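# Nest the open wooden boxes, biggest upright on table

## Task

Put every open wooden box inside the next larger one so they form one nested stack, with each box resting flat and its opening facing up. Boxes may begin tipped on a side or upside down. The largest box must finish upright, standing on the table.

## Robot and tools

Robot: two arms. left_arm carries a left hand (mirror image); right_arm carries a right hand. Base positions in the scene frame: left_arm (-0.046, +0.357, 0) m, right_arm (+0.018, -0.480, 0) m, quat_wxyz (+1.000, 0, 0, +0.012) for the right. A camera stand sits behind the arms. Loose objects may occasionally get a small shove from outside.

Frames: the scene frame has its origin at table height midway between the nominal bases, +z up, +x out over the table, and left_arm on the +y side. Fixed cameras and the table use the scene frame. Each arm's end_effector_position, quaternion, velocities, Hand target and offsets use that arm's own base frame; rotations turn about the Hand target's position. The hand point sits 0.05 m in front of the palm and 0.15 m out from the wrist face; its +z runs along straight fingers, +y out of the palm, +x across the palm away from the thumb (toward the thumb on the left hand). Straight fingers extend 0.06 to 0.07 m past it. A wrist bracket on the little finger side can strike things, and with fingers level the wrist can hang up to 0.11 m (palm down) or 0.23 m (palm up) below the point.

A row is 28 numbers, each in [-1, 1], always for both arms: left dx, dy, dz, rx, ry, rz; left little, ring, middle, index, thumb_bend, thumb_turn, force_limit, speed; then the same 14 for the right arm. The six pose numbers are an offset, not a pose: measured from that arm's Hand target when the action (or move) begins, along its base axes; 1.0 equals 0.6 m or 180 degrees, and rx, ry, rz form one rotation vector. Every row of one action counts from the same start, so repeating an offset in a new action moves further. Six zeros re-command the current Hand target. Orientation commands are clipped to 32 degrees from the measured one per step. Hand numbers are absolute targets: fingers and thumb_bend +1 straight, -1 curled; thumb_turn +1 beside the palm, -1 opposite the fingers. force_limit maps -1 to about 0 N up to +1 at 10 N (15 N for both thumb motors); speed rises from near zero at -1 to full at +0.48 and above. No number means no change: to keep a hand as is, resend the eight numbers of its last executed row. A grip around 0.035 to 0.065 m thick works with the thumb turned in; close slowly (speed -0.94 or lower) for a gentle hold. To squeeze harder, raise force_limit and send a more-closed target.

execute_actions: actions is a list of actions; each action holds up to 15 rows at 1/30 s each, and a short one repeats its last row to fill 15 steps. cameras picks images by name, ["all"] or []. An empty actions list returns all images.

move: target is one 28-number row or a list of up to 15 rows; every row is an offset from the same starting Hand targets, not from the previous row. speed in m/s, 0.002 to 3.6 (default 0.25), turning at up to twice that in rad/s; one value or one per target. blend in metres rounds corners in a list (0 means stop at each). stop_force in N, 3 to 120, one value for both arms, ends an arm's path when its wrist sensor feels that much push against the motion; then the arm backs off slightly but still presses. zero (default true) re-zeroes before the move; false adds up presses. blocking=false returns early but cannot be combined with stop_force. The move result adds a move: line such as done, off_target, moving, held or fault, with limits=paced (pose clipped) or limits=held (steps withheld). Paths last at least 0.5 s and at most 10 s, and do not avoid obstacles.

wait: seconds 0 to 10, arms hold. stop: brakes a running move. zoom_image: camera (cam_high, cam_left_wrist, cam_right_wrist) and region [x0, y0, x1, y1] in pixels, at most 504 per side; images are 896x504. show_instructions shows reference images. zero_wrist_force: arm left_arm or right_arm. finished_scene: scene 1, ends the scene for good.

Results: hand_measured, hand_stopped_by (moving, target, force, stalled, fault) and hand_load_n list the six motors in row order; a load near 0 after grasping means the grip was lost. Hand target is the last commanded pose after clipping; the hand can rest short of it, and sending the gap as an offset closes it. Wrist force/torque are in the end effector's axes, plus a peak line. Joint torques include arm weight. MOTOR HOT appears from 70 °C; at 85 °C the arm is braked 30 to 60 s.

Avoid: arms are stiff, so aiming even slightly past a firm contact can trigger a fault stop (net force near 150 N, or joint torques at 142 N m for the big joints and 26.6 N m for the wrists), which freezes the arm 10 s. Fast moves hit harder and overshoot. Keep the arms from pressing on each other; a hand must not close on the other hand. Do not sweep a path near an arm's own base. Do not drop boxes from height, release them while moving, slam them, or let anything leave the table. Avoid long stretched-out holds that heat motors.

Each tool is called after "Request:" as a command line: name --argument value for each argument, lists and objects as JSON in quotes; but a table of rows of numbers goes row by row, as --pt "numbers of a row", without its own name.

Reference images:

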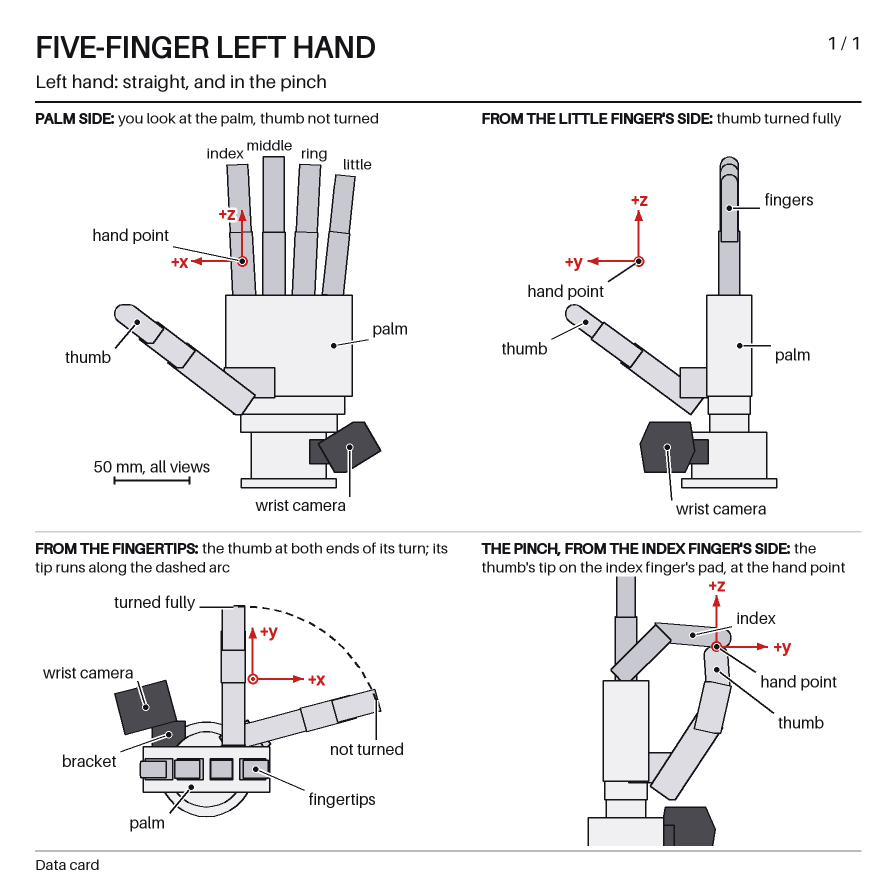

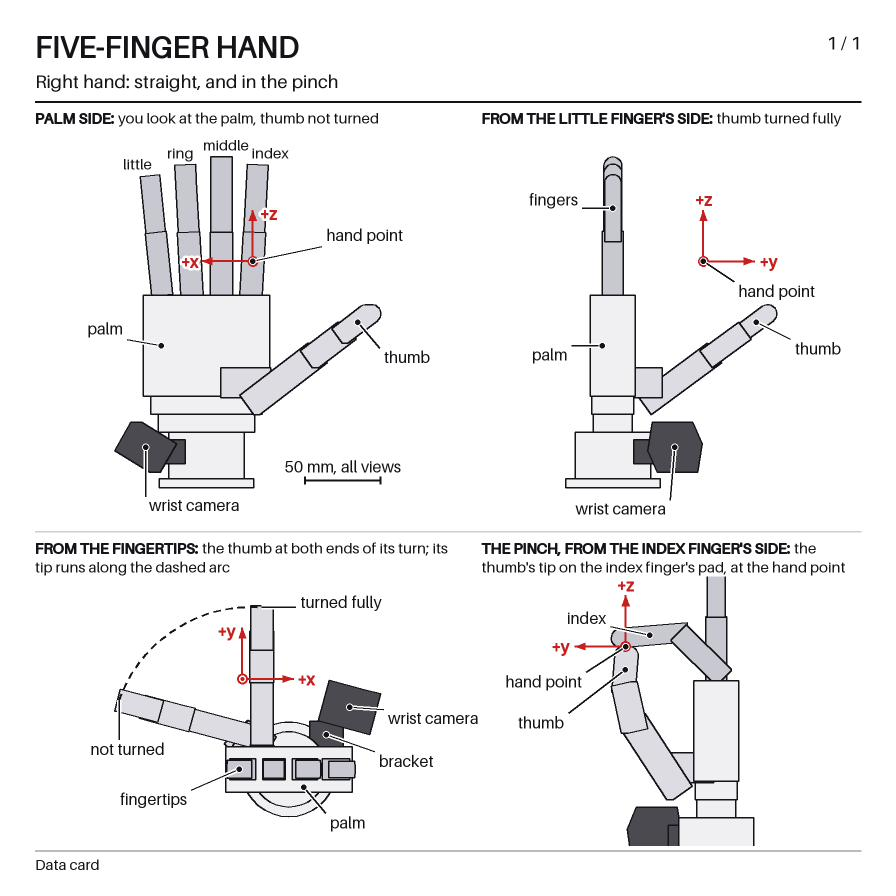

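## Session

Request:
execute_actions --actions '[]'

Scene clock: 0.00 s.
left_arm: end_effector_position=(+0.8845, +0.1952, +0.3256) hand_measured=(+1.000, +1.000, +1.000, +1.000, +1.000, +1.000) hand_load_n=(+0.0, +0.0, +0.0, +0.0, +0.0, +0.0) hand_stopped_by=(target, target, target, target, target, target) hand_force_limit=0.00 hand_speed=-0.80 end_effector_quat_wxyz=(+0.619, +0.473, +0.469, +0.416) | right_arm: end_effector_position=(+0.6517, +0.0295, +0.3988) hand_measured=(+1.000, +1.000, +1.000, +1.000, +1.000, +1.000) hand_load_n=(+0.0, +0.0, +0.0, +0.0, -0.5, +0.0) hand_stopped_by=(target, target, target, target, target, target) hand_force_limit=0.00 hand_speed=-0.80 end_effector_quat_wxyz=(-0.466, +0.690, +0.206, +0.514)
Joint positions: left_arm=[3.649 -2.278 -1.235 3.661 -0.871 -0.284] | right_arm=[-0.582 -1.074 1.453 1.982 0.054 -0.344]
Joint velocities: within noise
Joint torques (N m): no reading
Wrist force (N): no reading
Wrist torque (N m): no reading
Wrist force, peak (N): no reading
Hand target: left_arm +0.8845, +0.1952, +0.3256; +0.619, +0.473, +0.469, +0.416 | right_arm +0.6517, +0.0295, +0.3988; -0.466, +0.690, +0.206, +0.514

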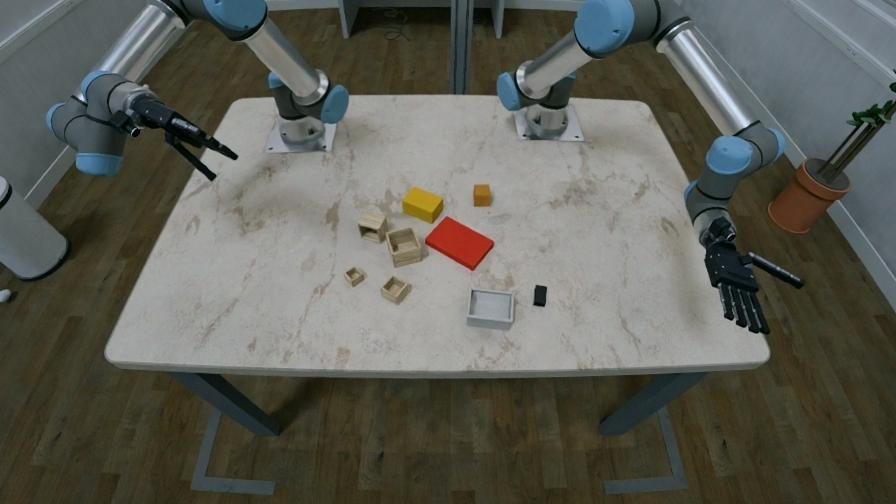

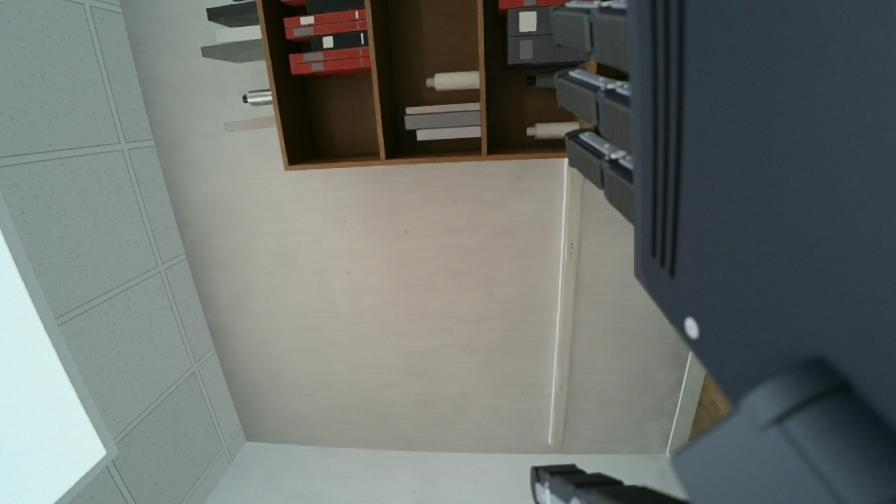

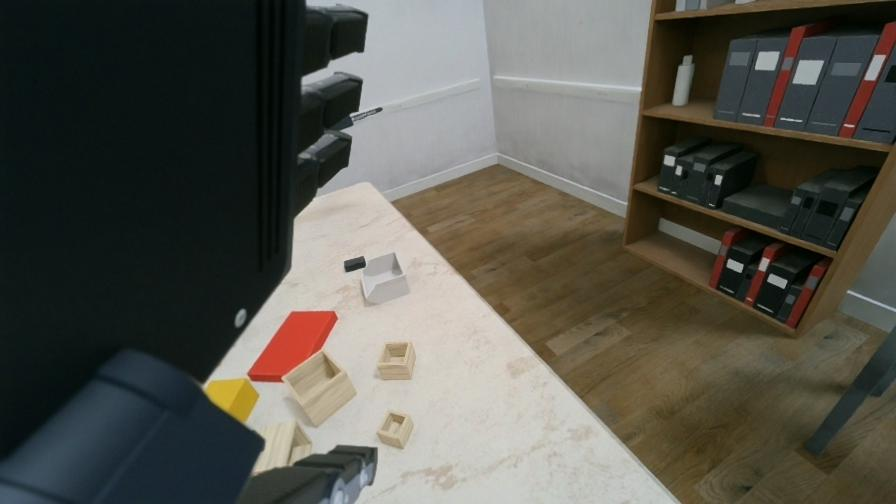

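Request:
zoom_image --camera "cam_high" --region '[320, 170, 560, 340]'

Request:
zoom_image --camera "cam_high" --region '[330, 195, 440, 315]'

Request:
zoom_image --camera "cam_right_wrist" --region '[200, 230, 520, 490]'

Scaled by 2.100 from the camera's 896x504 image, which has a finer 1280x720 frame.

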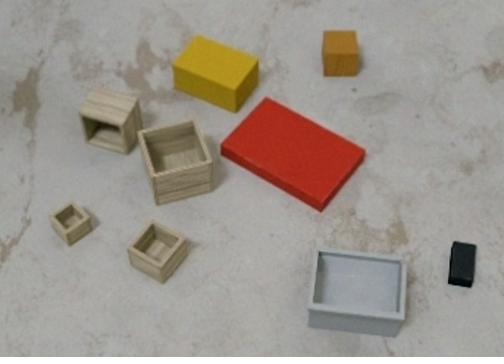

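Scaled by 4.200 from the camera's 896x504 image, which has a finer 1280x720 frame.

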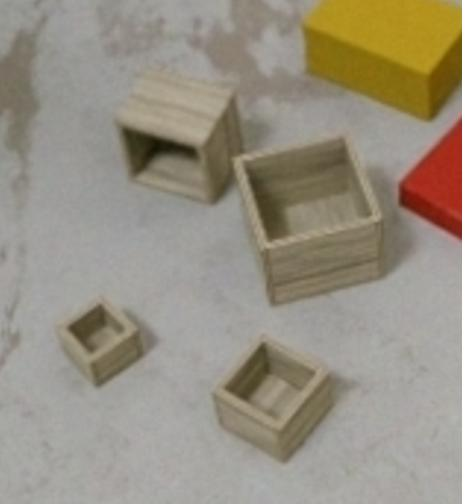

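Scaled by 1.575 from the camera's 896x504 image, which has a finer 1280x720 frame.

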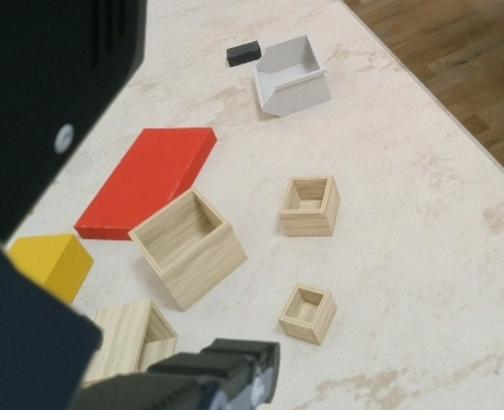

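Request:
move --target '[0,0,0,0,0,0,1,1,1,1,1,1,0,-0.8,-0.305,0.426,-0.332,-0.0047,0.383,-0.082,-1,-1,0.4,0.4,1,-1,0,0.2]' --speed 0.3 --cameras '["cam_high","cam_right_wrist"]'

Scene clock: 25.57 s.
left_arm: end_effector_position=(+0.8845, +0.1952, +0.3256) hand_measured=(+1.000, +1.000, +1.000, +1.000, +1.000, +1.000) hand_load_n=(+0.0, +0.0, +0.0, +0.0, +0.0, +0.0) hand_stopped_by=(target, target, target, target, target, target) hand_force_limit=0.00 hand_speed=-0.80 end_effector_quat_wxyz=(+0.619, +0.473, +0.469, +0.416) | right_arm: end_effector_position=(+0.4687, +0.2851, +0.1996) hand_measured=(-1.000, -1.000, +0.400, +0.400, +1.000, -1.000) hand_load_n=(+0.0, +0.0, +0.0, +0.0, +0.0, +0.0) hand_stopped_by=(target, target, target, target, target, target) hand_force_limit=0.00 hand_speed=0.20 end_effector_quat_wxyz=(-0.430, +0.882, -0.174, +0.085)
Joint positions: left_arm=[3.649 -2.278 -1.235 3.661 -0.871 -0.284] | right_arm=[-0.018 -1.21 1.513 0.832 0.746 2.135]
Joint torques (N m): left_arm=[-0.47 48.97 19.24 1.41 -0.12 -0.2] | right_arm=[2.66 -38.44 -31.32 2.57 -2.38 2.39]
Wrist force (N): left_arm=[-0.1 -0.1 -0.1] | right_arm=[0.3 0.3 0.7]
Wrist torque (N m): left_arm=[-0.01 0.01 -0.01] | right_arm=[0.00 -0.13 0.18]
Wrist force, peak (N): left_arm=[0.1 0.2 -0.6] | right_arm=[-0.2 0.7 1.7]
Hand target: left_arm +0.8845, +0.1952, +0.3256; +0.619, +0.473, +0.469, +0.416 | right_arm +0.4687, +0.2851, +0.1996; -0.430, +0.882, -0.174, +0.085
Off the commanded pose: left_arm 0.000 m, 0 deg | right_arm 0.000 m, 0 deg.
move: done
camera_calibration:
cam_right_wrist: T_world_to_cam=[[0.0317051, -0.605652, -0.795098, 0.322434], [-0.967748, -0.21751, 0.127095, 0.489071], [-0.249917, 0.765425, -0.593015, 0.130379], [0, 0, 0, 1]] pos_world=[0.495659, 0.201865, 0.271525]
Images, in order (width x height): cam_high 896x504, cam_right_wrist 896x504.

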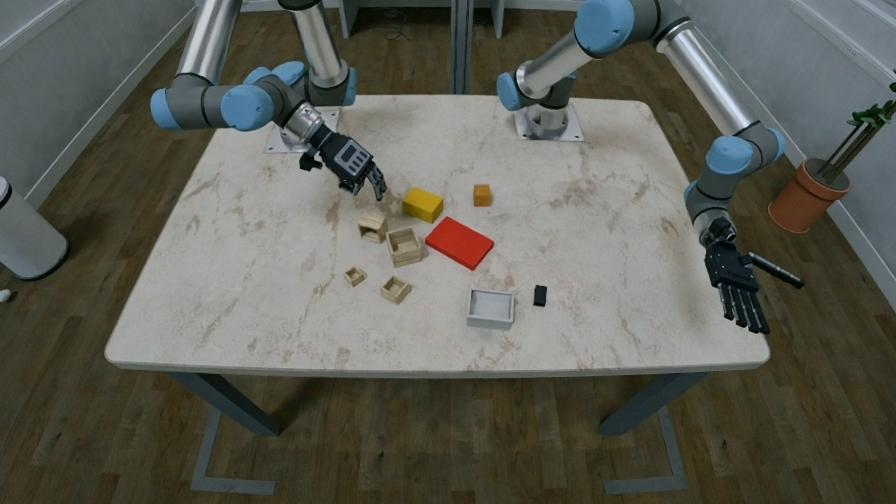

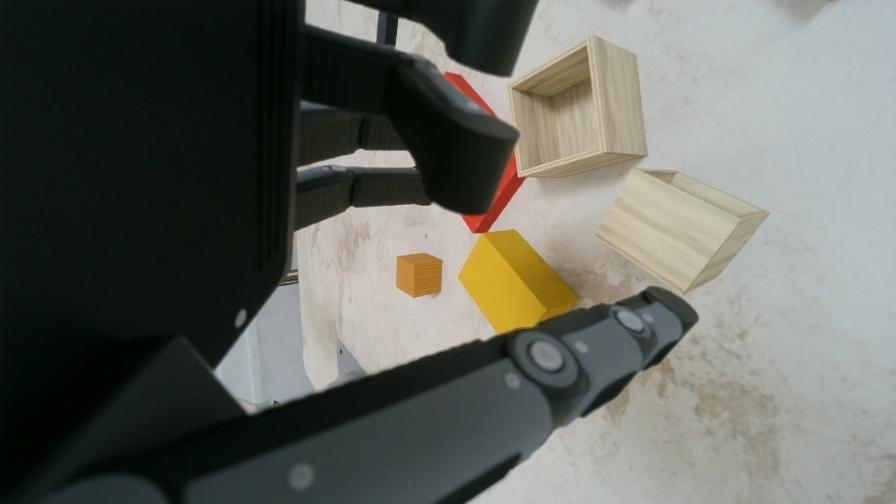

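Request:
zoom_image --camera "cam_right_wrist" --region '[440, 20, 800, 340]'

Request:
zoom_image --camera "cam_high" --region '[300, 120, 440, 280]'

Scaled by 1.400 from the camera's 896x504 image, which has a finer 1280x720 frame.

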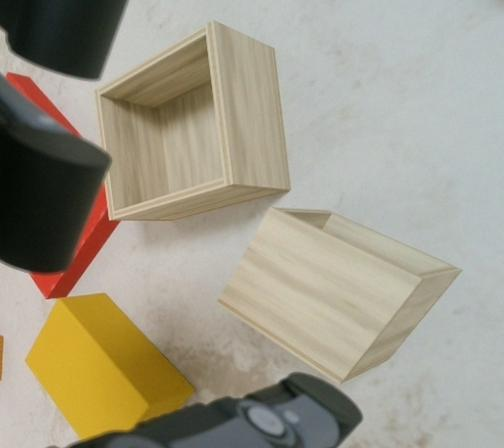

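Scaled by 3.150 from the camera's 896x504 image, which has a finer 1280x720 frame.

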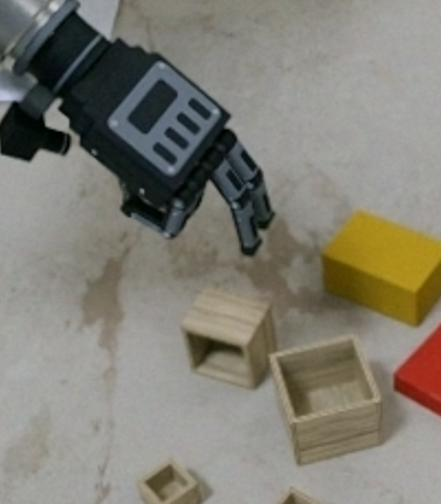

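Request:
move --target '[0,0,0,0,0,0,1,1,1,1,1,1,0,-0.8,-0.0108,0.0147,-0.12,0.0411,0.1033,0.0075,-1,-1,0.24,0.24,1,-1,0,0.2]' --speed 0.3 --cameras '["cam_high","cam_right_wrist"]'

Request:
zoom_image --camera "cam_high" --region '[320, 150, 440, 280]'

Request:
zoom_image --camera "cam_right_wrist" --region '[440, 20, 860, 380]'

Scene clock: 51.60 s.
left_arm: end_effector_position=(+0.8845, +0.1952, +0.3256) hand_measured=(+1.000, +1.000, +1.000, +1.000, +1.000, +1.000) hand_load_n=(+0.5, +0.0, +0.0, +0.5, +0.0, -0.5) hand_stopped_by=(target, target, target, target, target, target) hand_force_limit=0.00 hand_speed=-0.80 end_effector_quat_wxyz=(+0.619, +0.473, +0.469, +0.416) | right_arm: end_effector_position=(+0.4623, +0.2939, +0.1277) hand_measured=(-1.000, -1.000, +0.240, +0.240, +1.000, -1.000) hand_load_n=(+0.0, +0.0, +0.0, +0.0, +0.0, +0.0) hand_stopped_by=(target, target, target, target, target, target) hand_force_limit=0.00 hand_speed=0.20 end_effector_quat_wxyz=(-0.453, +0.856, -0.236, -0.075)
Joint positions: left_arm=[3.649 -2.278 -1.235 3.661 -0.871 -0.284] | right_arm=[-0.049 -0.947 1.461 0.976 0.619 2.101]
Joint torques (N m): left_arm=[-0.71 49.67 19.58 1.46 -0.28 -0.19] | right_arm=[8.88 -34.75 -2.52 1.15 -0.03 2.35]
Wrist force (N): left_arm=[0.1 0.2 0.0] | right_arm=[0.8 0.2 0.6]
Wrist torque (N m): left_arm=[0.02 -0.01 0.00] | right_arm=[0.00 -0.19 0.12]
Wrist force, peak (N): left_arm=[-0.4 0.5 -0.3] | right_arm=[1.5 1.1 1.6]
Hand target: left_arm +0.8845, +0.1952, +0.3256; +0.619, +0.473, +0.469, +0.416 | right_arm +0.4622, +0.2939, +0.1276; -0.453, +0.856, -0.236, -0.075
Off the commanded pose: left_arm 0.000 m, 0 deg | right_arm 0.000 m, 0 deg.
move: done
camera_calibration:
cam_right_wrist: T_world_to_cam=[[-0.222516, -0.501597, -0.835995, 0.362974], [-0.876007, -0.273489, 0.39726, 0.433459], [-0.427899, 0.820734, -0.378546, 0.117991], [0, 0, 0, 1]] pos_world=[0.51097, 0.203774, 0.175914]
Images, in order (width x height): cam_high 896x504, cam_right_wrist 896x504.

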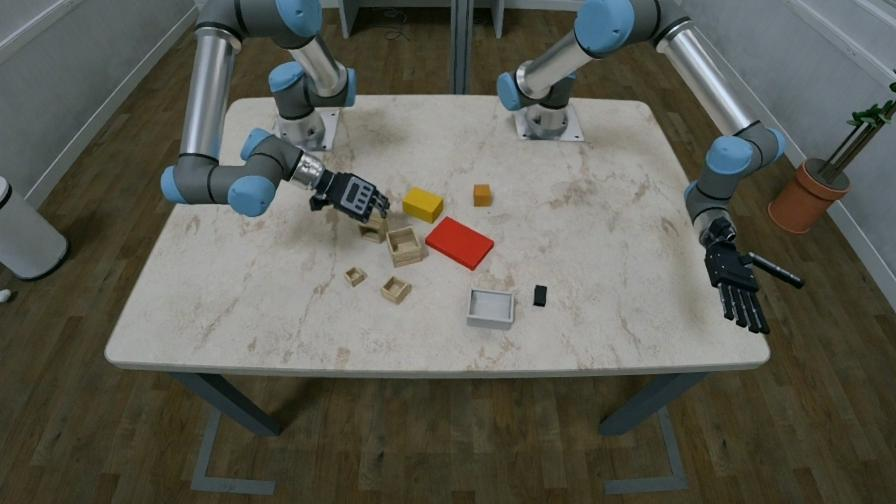

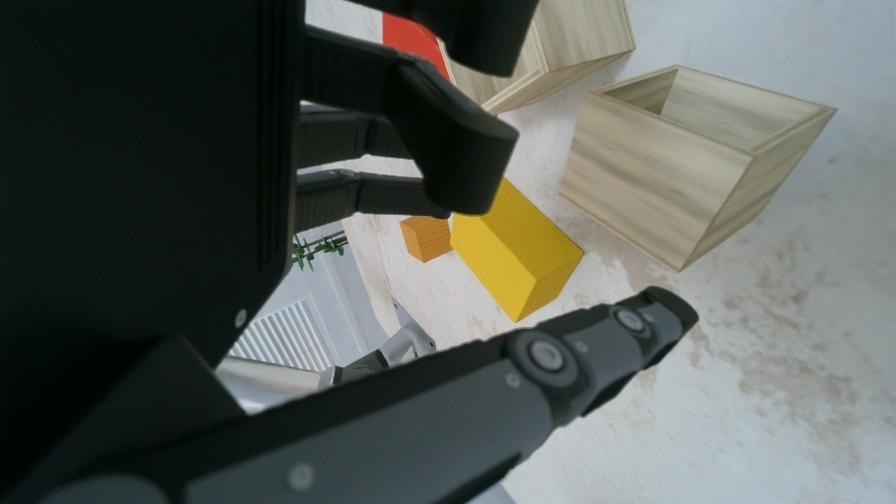

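Scaled by 3.877 from the camera's 896x504 image, which has a finer 1280x720 frame.

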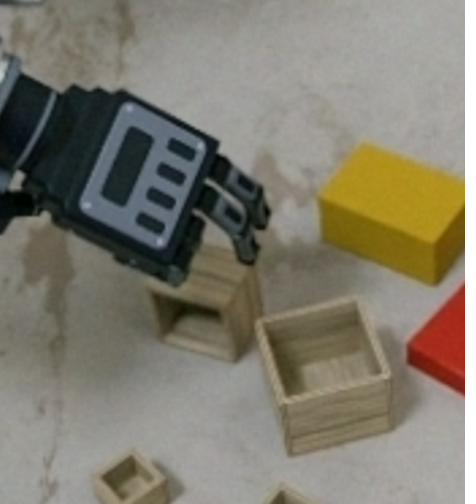

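Scaled by 1.200 from the camera's 896x504 image, which has a finer 1280x720 frame.

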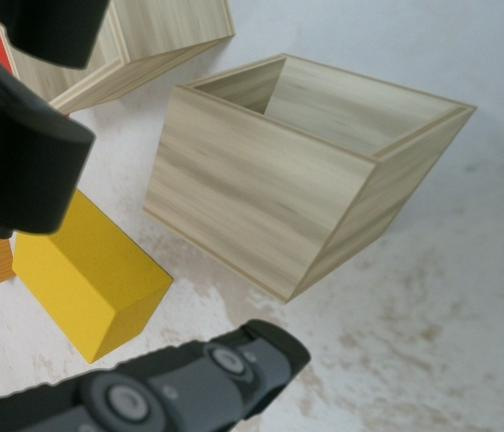

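Request:
zoom_image --camera "cam_right_wrist" --region '[280, 0, 720, 440]'

Scaled by 1.145 from the camera's 896x504 image, which has a finer 1280x720 frame.

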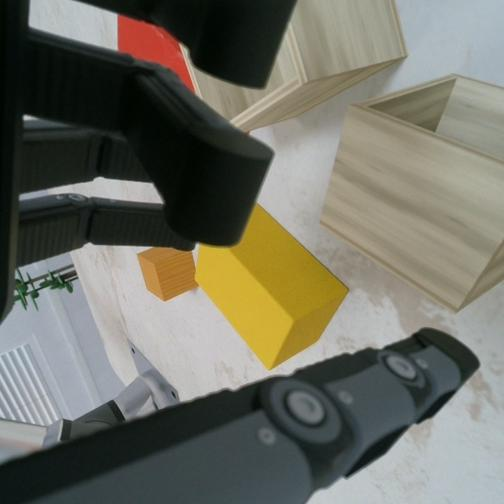

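Request:
move --target '[0,0,0,0,0,0,1,1,1,1,1,1,0,-0.8,0,0,-0.12,0,0,0,-1,-1,0.24,0.24,1,-1,0,0.2]' --speed 0.1 --stop_force 8 --cameras '["cam_high","cam_right_wrist"]'

Request:
zoom_image --camera "cam_high" --region '[320, 150, 440, 280]'

Request:
zoom_image --camera "cam_right_wrist" --region '[380, 0, 880, 400]'

Scene clock: 58.27 s.
left_arm: end_effector_position=(+0.8845, +0.1952, +0.3256) hand_measured=(+1.000, +1.000, +1.000, +1.000, +1.000, +1.000) hand_load_n=(+0.0, +0.0, +0.0, +0.0, +0.0, +0.0) hand_stopped_by=(target, target, target, target, target, target) hand_force_limit=0.00 hand_speed=-0.80 end_effector_quat_wxyz=(+0.619, +0.473, +0.469, +0.416) | right_arm: end_effector_position=(+0.4622, +0.2939, +0.0556) hand_measured=(-1.000, -1.000, +0.240, +0.240, +1.000, -1.000) hand_load_n=(+0.0, +0.0, +0.0, -0.5, +0.0, +0.0) hand_stopped_by=(target, target, target, target, target, target) hand_force_limit=0.00 hand_speed=0.20 end_effector_quat_wxyz=(-0.453, +0.856, -0.236, -0.075)
Joint positions: left_arm=[3.649 -2.278 -1.235 3.661 -0.871 -0.284] | right_arm=[-0.049 -0.853 1.512 0.832 0.619 2.101]
Joint torques (N m): left_arm=[-0.32 49.79 19.61 1.58 -0.32 -0.25] | right_arm=[-5.41 -47.55 -27.58 0.09 -1.48 2.33]
Wrist force (N): left_arm=[0.0 0.2 -0.3] | right_arm=[0.6 0.5 0.6]
Wrist torque (N m): left_arm=[0.04 -0.01 -0.01] | right_arm=[0.04 -0.19 0.08]
Wrist force, peak (N): left_arm=[-0.3 0.4 -0.5] | right_arm=[0.9 1.0 1.2]
Hand target: left_arm +0.8845, +0.1952, +0.3256; +0.619, +0.473, +0.469, +0.416 | right_arm +0.4622, +0.2939, +0.0556; -0.453, +0.856, -0.236, -0.075
Off the commanded pose: left_arm 0.000 m, 0 deg | right_arm 0.000 m, 0 deg.
move: done
camera_calibration:
cam_right_wrist: T_world_to_cam=[[-0.222884, -0.501537, -0.835932, 0.302896], [-0.875771, -0.273634, 0.397679, 0.461907], [-0.428191, 0.820722, -0.378243, 0.0906925], [0, 0, 0, 1]] pos_world=[0.510869, 0.203874, 0.103814]
Images, in order (width x height): cam_high 896x504, cam_right_wrist 896x504.

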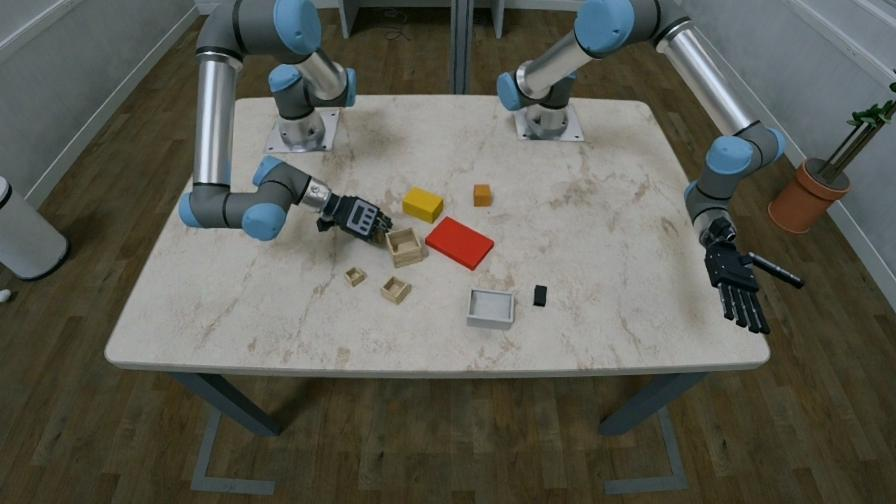

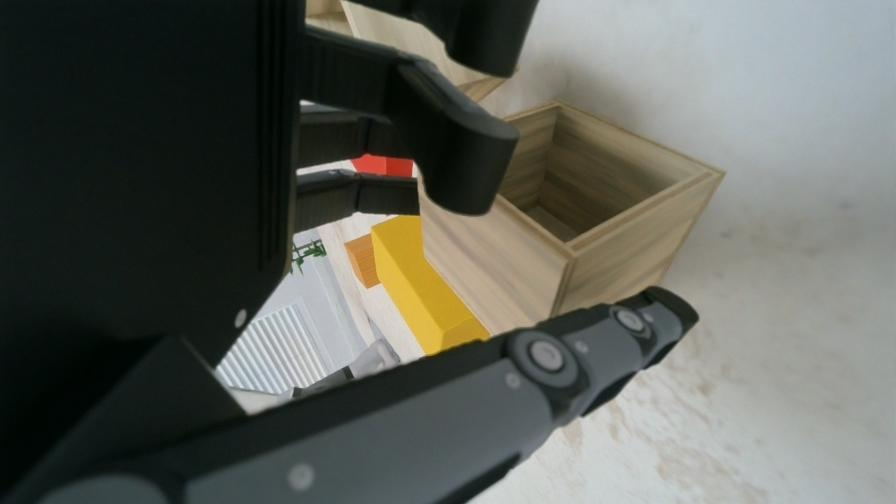

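Scaled by 3.877 from the camera's 896x504 image, which has a finer 1280x720 frame.

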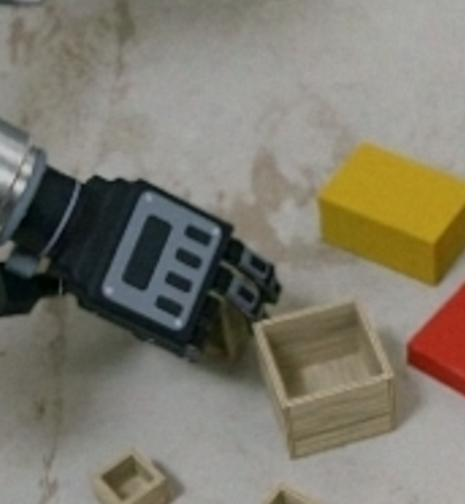

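Scaled by 1.008 from the camera's 896x504 image, which has a finer 1280x720 frame.

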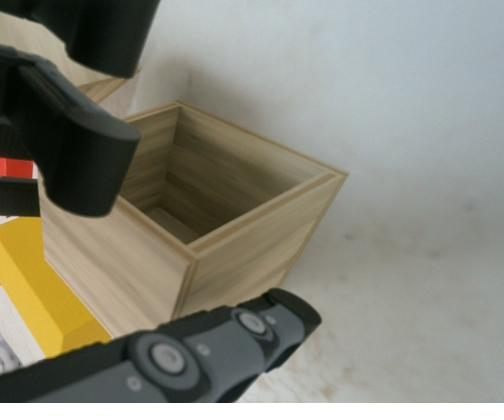

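Request:
execute_actions --actions '[[[0,0,0,0,0,0,1,1,1,1,1,1,0,-0.8,0,0,0,0,0,0,-1,-1,-0.2,-0.2,1,-1,-0.3,-0.92]]]' --cameras '["cam_high","cam_right_wrist"]'

Scene clock: 60.97 s.
left_arm: end_effector_position=(+0.8845, +0.1952, +0.3256) hand_measured=(+1.000, +1.000, +1.000, +1.000, +1.000, +1.000) hand_load_n=(+0.0, +0.0, +0.0, +0.0, +0.0, +0.0) hand_stopped_by=(target, target, target, target, target, target) hand_force_limit=0.00 hand_speed=-0.80 end_effector_quat_wxyz=(+0.619, +0.473, +0.469, +0.416) | right_arm: end_effector_position=(+0.4622, +0.2939, +0.0556) hand_measured=(-1.000, -1.000, +0.054, +0.040, +1.000, -1.000) hand_load_n=(+0.0, +0.0, +4.0, +4.5, +1.0, -1.5) hand_stopped_by=(target, target, force, force, target, target) hand_force_limit=-0.30 hand_speed=-0.92 end_effector_quat_wxyz=(-0.453, +0.856, -0.236, -0.075)
Joint positions: left_arm=[3.649 -2.278 -1.235 3.661 -0.871 -0.284] | right_arm=[-0.049 -0.853 1.512 0.832 0.619 2.101]
Joint torques (N m): left_arm=[-0.53 49.88 20.42 1.11 -0.23 -0.09] | right_arm=[-4.77 -41.05 -26.47 0.34 -0.97 2.3]
Wrist force (N): left_arm=[0.0 0.4 -0.3] | right_arm=[0.9 0.7 0.9]
Wrist torque (N m): left_arm=[0.07 -0.01 -0.02] | right_arm=[0.04 -0.22 0.09]
Wrist force, peak (N): left_arm=[0.1 0.3 -0.6] | right_arm=[0.9 0.7 0.9]
Hand target: left_arm +0.8845, +0.1952, +0.3256; +0.619, +0.473, +0.469, +0.416 | right_arm +0.4622, +0.2939, +0.0556; -0.453, +0.856, -0.236, -0.075
Off the commanded pose: left_arm 0.000 m, 0 deg | right_arm 0.000 m, 0 deg.
camera_calibration:
cam_right_wrist: T_world_to_cam=[[-0.222884, -0.501537, -0.835932, 0.302918], [-0.875771, -0.273634, 0.397679, 0.461994], [-0.428191, 0.820722, -0.378243, 0.0907354], [0, 0, 0, 1]] pos_world=[0.510969, 0.203874, 0.103814]
Images, in order (width x height): cam_high 896x504, cam_right_wrist 896x504.

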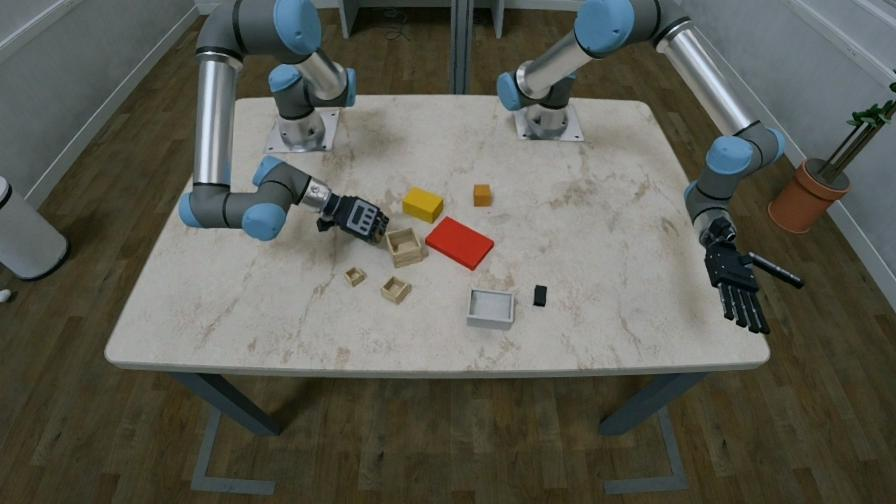

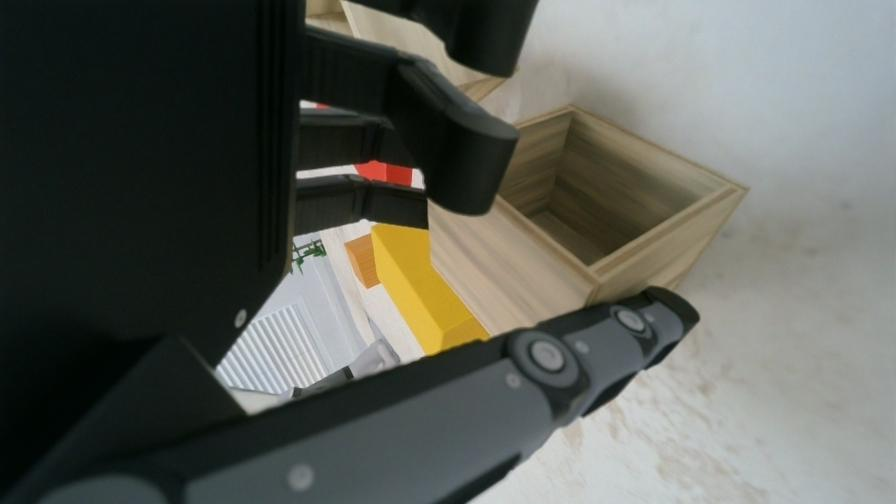

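Request:
move --pt "0 0 0 0 0 0 1 1 1 1 1 1 0 -0.8 0 0 0.1417 0 0 0 -1 -1 -0.2 -0.2 1 -1 -0.3 -0.92" --pt "0 0 0 0 0 0 1 1 1 1 1 1 0 -0.8 0.0173 -0.2628 0.1073 -0.0219 -0.5067 0.1608 -1 -1 -0.2 -0.2 1 -1 -0.3 -0.92" --speed '[0.12,0.3]' --blend '[0.02,0]' --cameras '["cam_high","cam_right_wrist"]'

Request:
zoom_image --camera "cam_high" --region '[290, 160, 450, 300]'

Scene clock: 68.13 s.
left_arm: end_effector_position=(+0.8845, +0.1952, +0.3256) hand_measured=(+1.000, +1.000, +1.000, +1.000, +1.000, +1.000) hand_load_n=(+0.0, +0.0, +0.0, +0.0, +0.0, +0.0) hand_stopped_by=(target, target, target, target, target, target) hand_force_limit=0.00 hand_speed=-0.80 end_effector_quat_wxyz=(+0.619, +0.473, +0.469, +0.416) | right_arm: end_effector_position=(+0.4725, +0.1363, +0.1199) hand_measured=(-1.000, -1.000, +0.054, +0.040, +1.000, -1.000) hand_load_n=(+0.0, +0.0, +4.0, +5.0, +1.0, -1.0) hand_stopped_by=(target, target, force, force, target, target) hand_force_limit=-0.30 hand_speed=-0.92 end_effector_quat_wxyz=(-0.428, +0.694, +0.351, +0.460)
Joint positions: left_arm=[3.649 -2.278 -1.235 3.661 -0.871 -0.284] | right_arm=[-0.581 -0.953 2.138 1.196 0.31 -0.554]
Joint torques (N m): left_arm=[-0.53 48.79 20.46 1.15 -0.25 -0.48] | right_arm=[10.23 -37.54 -20.94 2.67 -3.49 -2.57]
Wrist force (N): left_arm=[0.1 0.3 -0.4] | right_arm=[-0.7 0.2 0.3]
Wrist torque (N m): left_arm=[0.06 -0.03 0.00] | right_arm=[-0.07 0.09 0.04]
Wrist force, peak (N): left_arm=[-0.1 0.4 -0.6] | right_arm=[1.4 1.9 1.7]
Hand target: left_arm +0.8845, +0.1952, +0.3256; +0.619, +0.473, +0.469, +0.416 | right_arm +0.4726, +0.1363, +0.1200; -0.428, +0.694, +0.351, +0.460
Off the commanded pose: left_arm 0.000 m, 0 deg | right_arm 0.000 m, 0 deg.
move: done
camera_calibration:
cam_right_wrist: T_world_to_cam=[[0.954635, -0.296363, -0.0290092, -0.401316], [-0.225643, -0.656367, -0.719908, 0.281301], [0.194314, 0.693795, -0.693463, 0.0098517], [0, 0, 0, 1]] pos_world=[0.444669, 0.0588663, 0.197701]
Images, in order (width x height): cam_high 896x504, cam_right_wrist 896x504.

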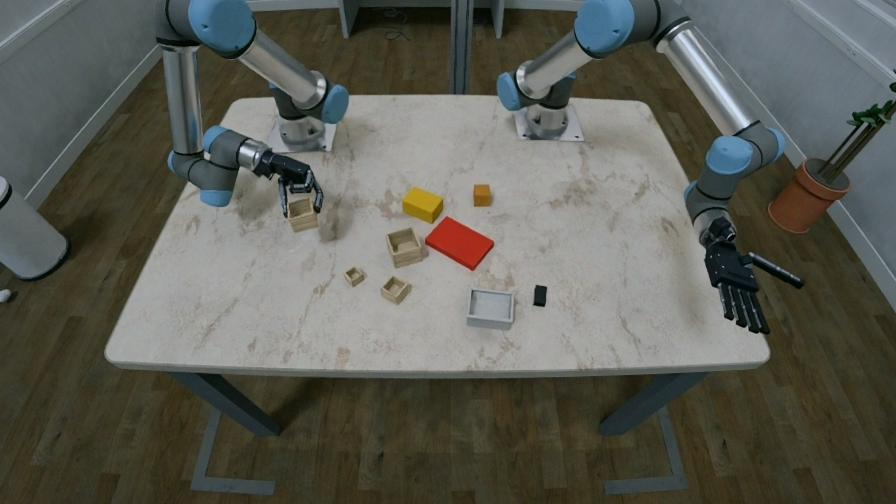

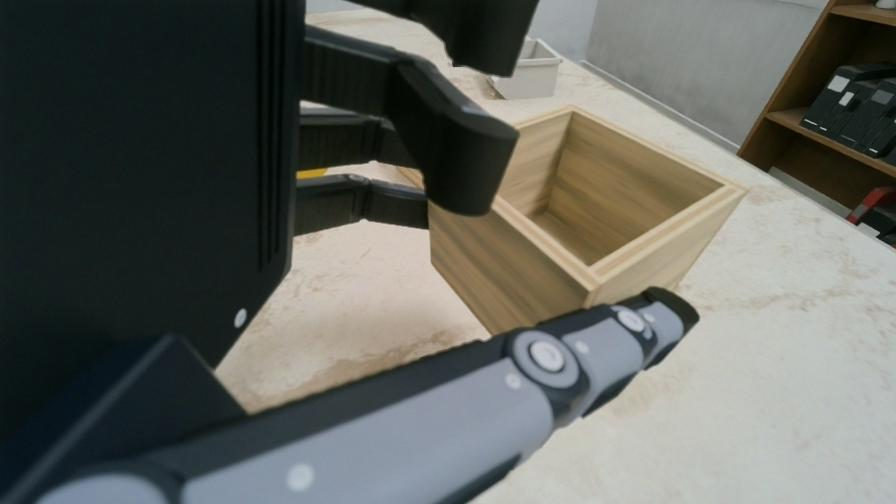

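Scaled by 3.150 from the camera's 896x504 image, which has a finer 1280x720 frame.

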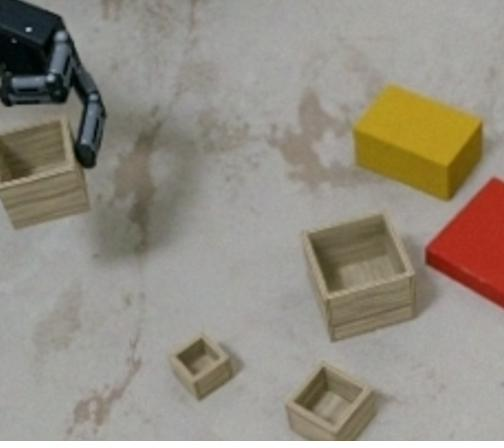

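Request:
move --target '[0,0,0,0,0,0,1,1,1,1,1,1,0,-0.8,0,0,-0.1417,0,0,0,-1,-1,-0.2,-0.2,1,-1,-0.3,-0.92]' --speed 0.15 --cameras '["cam_high","cam_right_wrist"]'

Request:
zoom_image --camera "cam_high" --region '[240, 120, 400, 260]'

Scene clock: 69.90 s.
left_arm: end_effector_position=(+0.8845, +0.1952, +0.3256) hand_measured=(+1.000, +1.000, +1.000, +1.000, +1.000, +1.000) hand_load_n=(+0.0, +0.0, +0.0, +0.0, +0.0, +0.0) hand_stopped_by=(target, target, target, target, target, target) hand_force_limit=0.00 hand_speed=-0.80 end_effector_quat_wxyz=(+0.619, +0.473, +0.469, +0.416) | right_arm: end_effector_position=(+0.4721, +0.1362, +0.0376) hand_measured=(-1.000, -1.000, +0.054, +0.040, +1.000, -1.000) hand_load_n=(+0.0, +0.0, +0.0, +0.0, +0.0, +0.5) hand_stopped_by=(target, target, force, force, target, target) hand_force_limit=-0.30 hand_speed=-0.92 end_effector_quat_wxyz=(-0.428, +0.694, +0.351, +0.460)
Joint positions: left_arm=[3.649 -2.278 -1.235 3.661 -0.871 -0.284] | right_arm=[-0.582 -0.735 2.105 1.013 0.31 -0.556]
Joint torques (N m): left_arm=[-0.89 49.71 20.73 1.25 -0.12 -0.29] | right_arm=[-1.05 -35.78 -2.61 1.71 -1.2 -0.06]
Wrist force (N): left_arm=[0.0 0.2 -0.4] | right_arm=[-0.3 0.0 0.3]
Wrist torque (N m): left_arm=[0.05 -0.02 -0.01] | right_arm=[-0.09 0.06 0.01]
Wrist force, peak (N): left_arm=[0.0 0.2 -0.6] | right_arm=[-5.1 -0.4 1.4]
Hand target: left_arm +0.8845, +0.1952, +0.3256; +0.619, +0.473, +0.469, +0.416 | right_arm +0.4721, +0.1362, +0.0376; -0.428, +0.694, +0.351, +0.460 (not the last commanded pose)
Off the commanded pose: left_arm 0.000 m, 0 deg | right_arm 0.003 m, 0 deg.
FORCE FAULT: contact force on the right arm reached its limit, and that arm stopped. The contact can be on any part of that arm, not only on its tool. That arm's remaining commands of this call were not run. That arm is still stopped at the end of this call. That arm stays stopped for about 10 more seconds. Until then a move that you send moves the other arm only, and its call returns only when the move has ended. Once the stop has ended, the next robot result says so. If the stop ends while you think or write, that arm runs what you send next, counted from a new Hand target: where the arm stands when the stop ends. While its stop runs, that arm, its gripper or tool too, takes no new command. Until it ends, the stop uses up actions while you think or wait. An arm that is not stopped still takes commands.
move: fault (right_arm)
camera_calibration:
cam_right_wrist: T_world_to_cam=[[0.954714, -0.296071, -0.029381, -0.40336], [-0.22565, -0.656175, -0.720081, 0.221908], [0.193916, 0.694101, -0.693268, -0.0469369], [0, 0, 0, 1]] pos_world=[0.444269, 0.0587666, 0.115401]
Images, in order (width x height): cam_high 896x504, cam_right_wrist 896x504.

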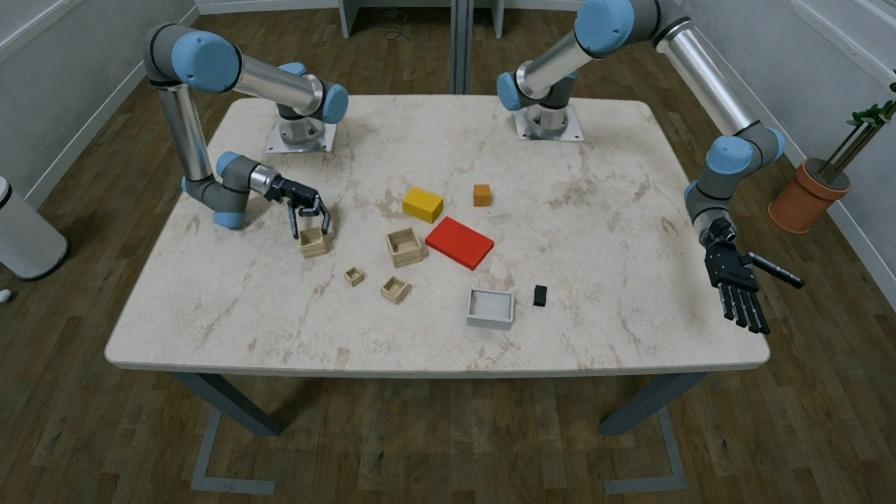

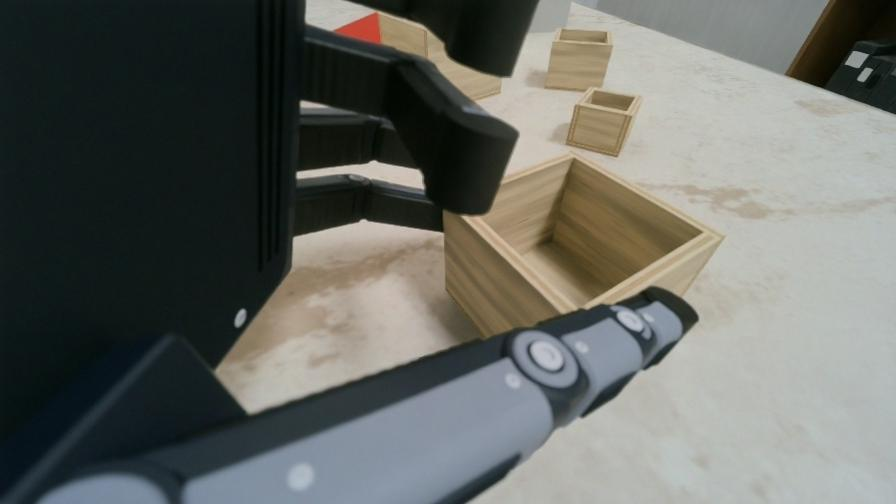

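Scaled by 3.150 from the camera's 896x504 image, which has a finer 1280x720 frame.

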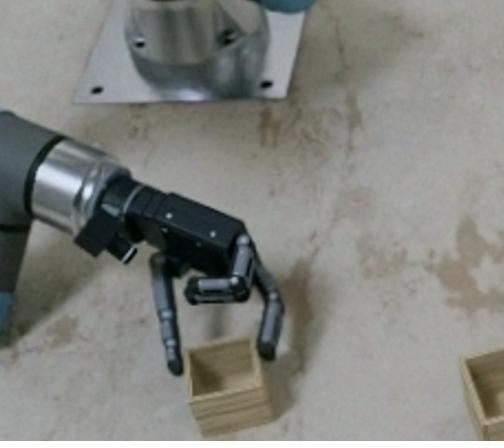

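Request:
wait --seconds 7 --cameras '["cam_high","cam_right_wrist"]'

Scene clock: 78.87 s.
left_arm: end_effector_position=(+0.8845, +0.1952, +0.3256) hand_measured=(+1.000, +1.000, +1.000, +1.000, +1.000, +1.000) hand_load_n=(+0.0, +0.0, +0.0, +0.0, +0.0, +0.0) hand_stopped_by=(target, target, target, target, target, target) hand_force_limit=0.00 hand_speed=-0.80 end_effector_quat_wxyz=(+0.619, +0.473, +0.469, +0.416) | right_arm: end_effector_position=(+0.4721, +0.1362, +0.0376) hand_measured=(-1.000, -1.000, +0.054, +0.040, +1.000, -1.000) hand_load_n=(+0.0, +0.0, +0.0, +0.0, +0.0, +0.5) hand_stopped_by=(target, target, force, force, target, target) hand_force_limit=-0.30 hand_speed=-0.92 end_effector_quat_wxyz=(-0.428, +0.694, +0.351, +0.460)
Joint positions: left_arm=[3.649 -2.278 -1.235 3.661 -0.871 -0.284] | right_arm=[-0.582 -0.735 2.105 1.013 0.31 -0.556]
Joint torques (N m): left_arm=[-0.79 49.83 20.3 1.11 -0.33 -0.74] | right_arm=[-0.71 -35.72 -2.17 1.71 -0.98 0.03]
Wrist force (N): left_arm=[-0.1 0.3 -0.5] | right_arm=[-0.5 -0.2 0.1]
Wrist torque (N m): left_arm=[0.07 -0.01 -0.01] | right_arm=[-0.10 0.10 0.00]
Wrist force, peak (N): left_arm=[0.0 0.6 -0.5] | right_arm=[-0.7 0.0 0.3]
Hand target: left_arm +0.8845, +0.1952, +0.3256; +0.619, +0.473, +0.469, +0.416 | right_arm +0.4721, +0.1362, +0.0376; -0.428, +0.694, +0.351, +0.460 (not the last commanded pose)
Off the commanded pose: left_arm 0.000 m, 0 deg | right_arm 0.003 m, 0 deg.
FORCE FAULT, CONTINUED: the right arm was still stopped when this call began, by the force fault that an earlier result reported. Since the last result the stop counts as 17 of the actions that you can send in this scene. That arm is still stopped at the end of this call. That arm stays stopped for about 1 more second. If the stop ends while you think or write, that arm runs what you send next, counted from a new Hand target: where the arm stands when the stop ends. While its stop runs, that arm, its gripper or tool too, takes no new command.
wait: 7.00 s; at rest from the start
camera_calibration:
cam_right_wrist: T_world_to_cam=[[0.954714, -0.296071, -0.029381, -0.40336], [-0.22565, -0.656175, -0.720081, 0.221908], [0.193916, 0.694101, -0.693268, -0.0469369], [0, 0, 0, 1]] pos_world=[0.444269, 0.0587666, 0.115401]
Images, in order (width x height): cam_high 896x504, cam_right_wrist 896x504.

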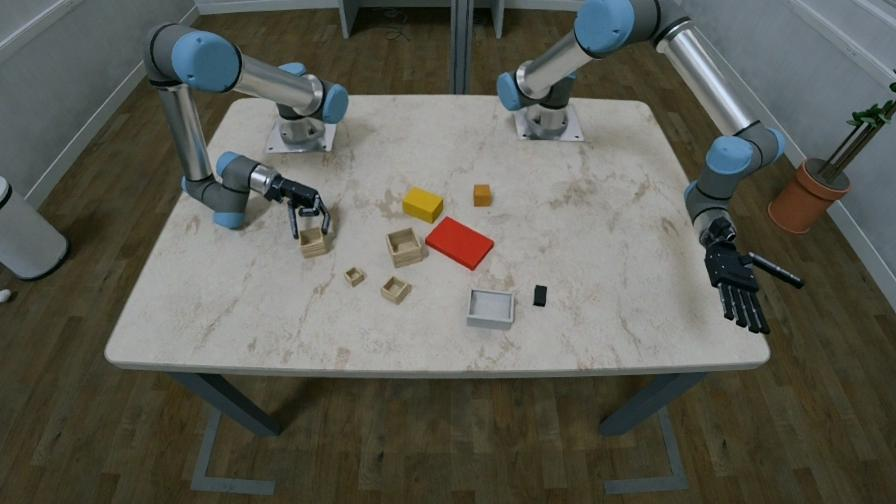

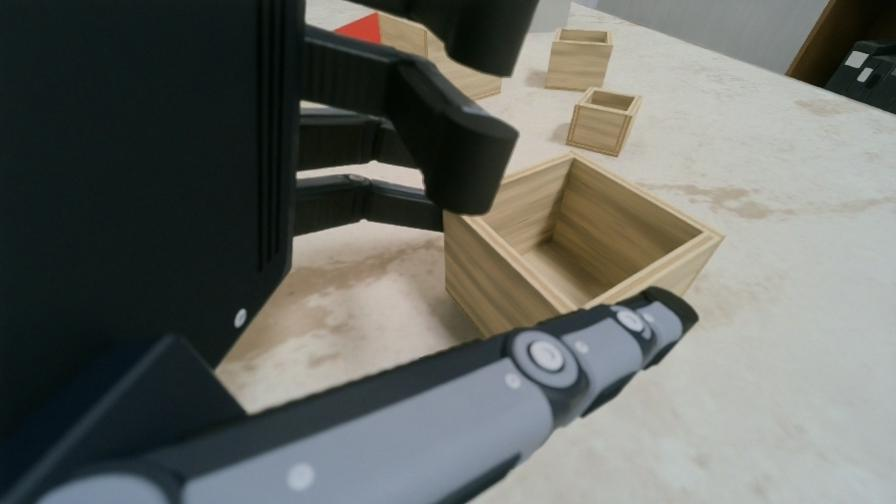

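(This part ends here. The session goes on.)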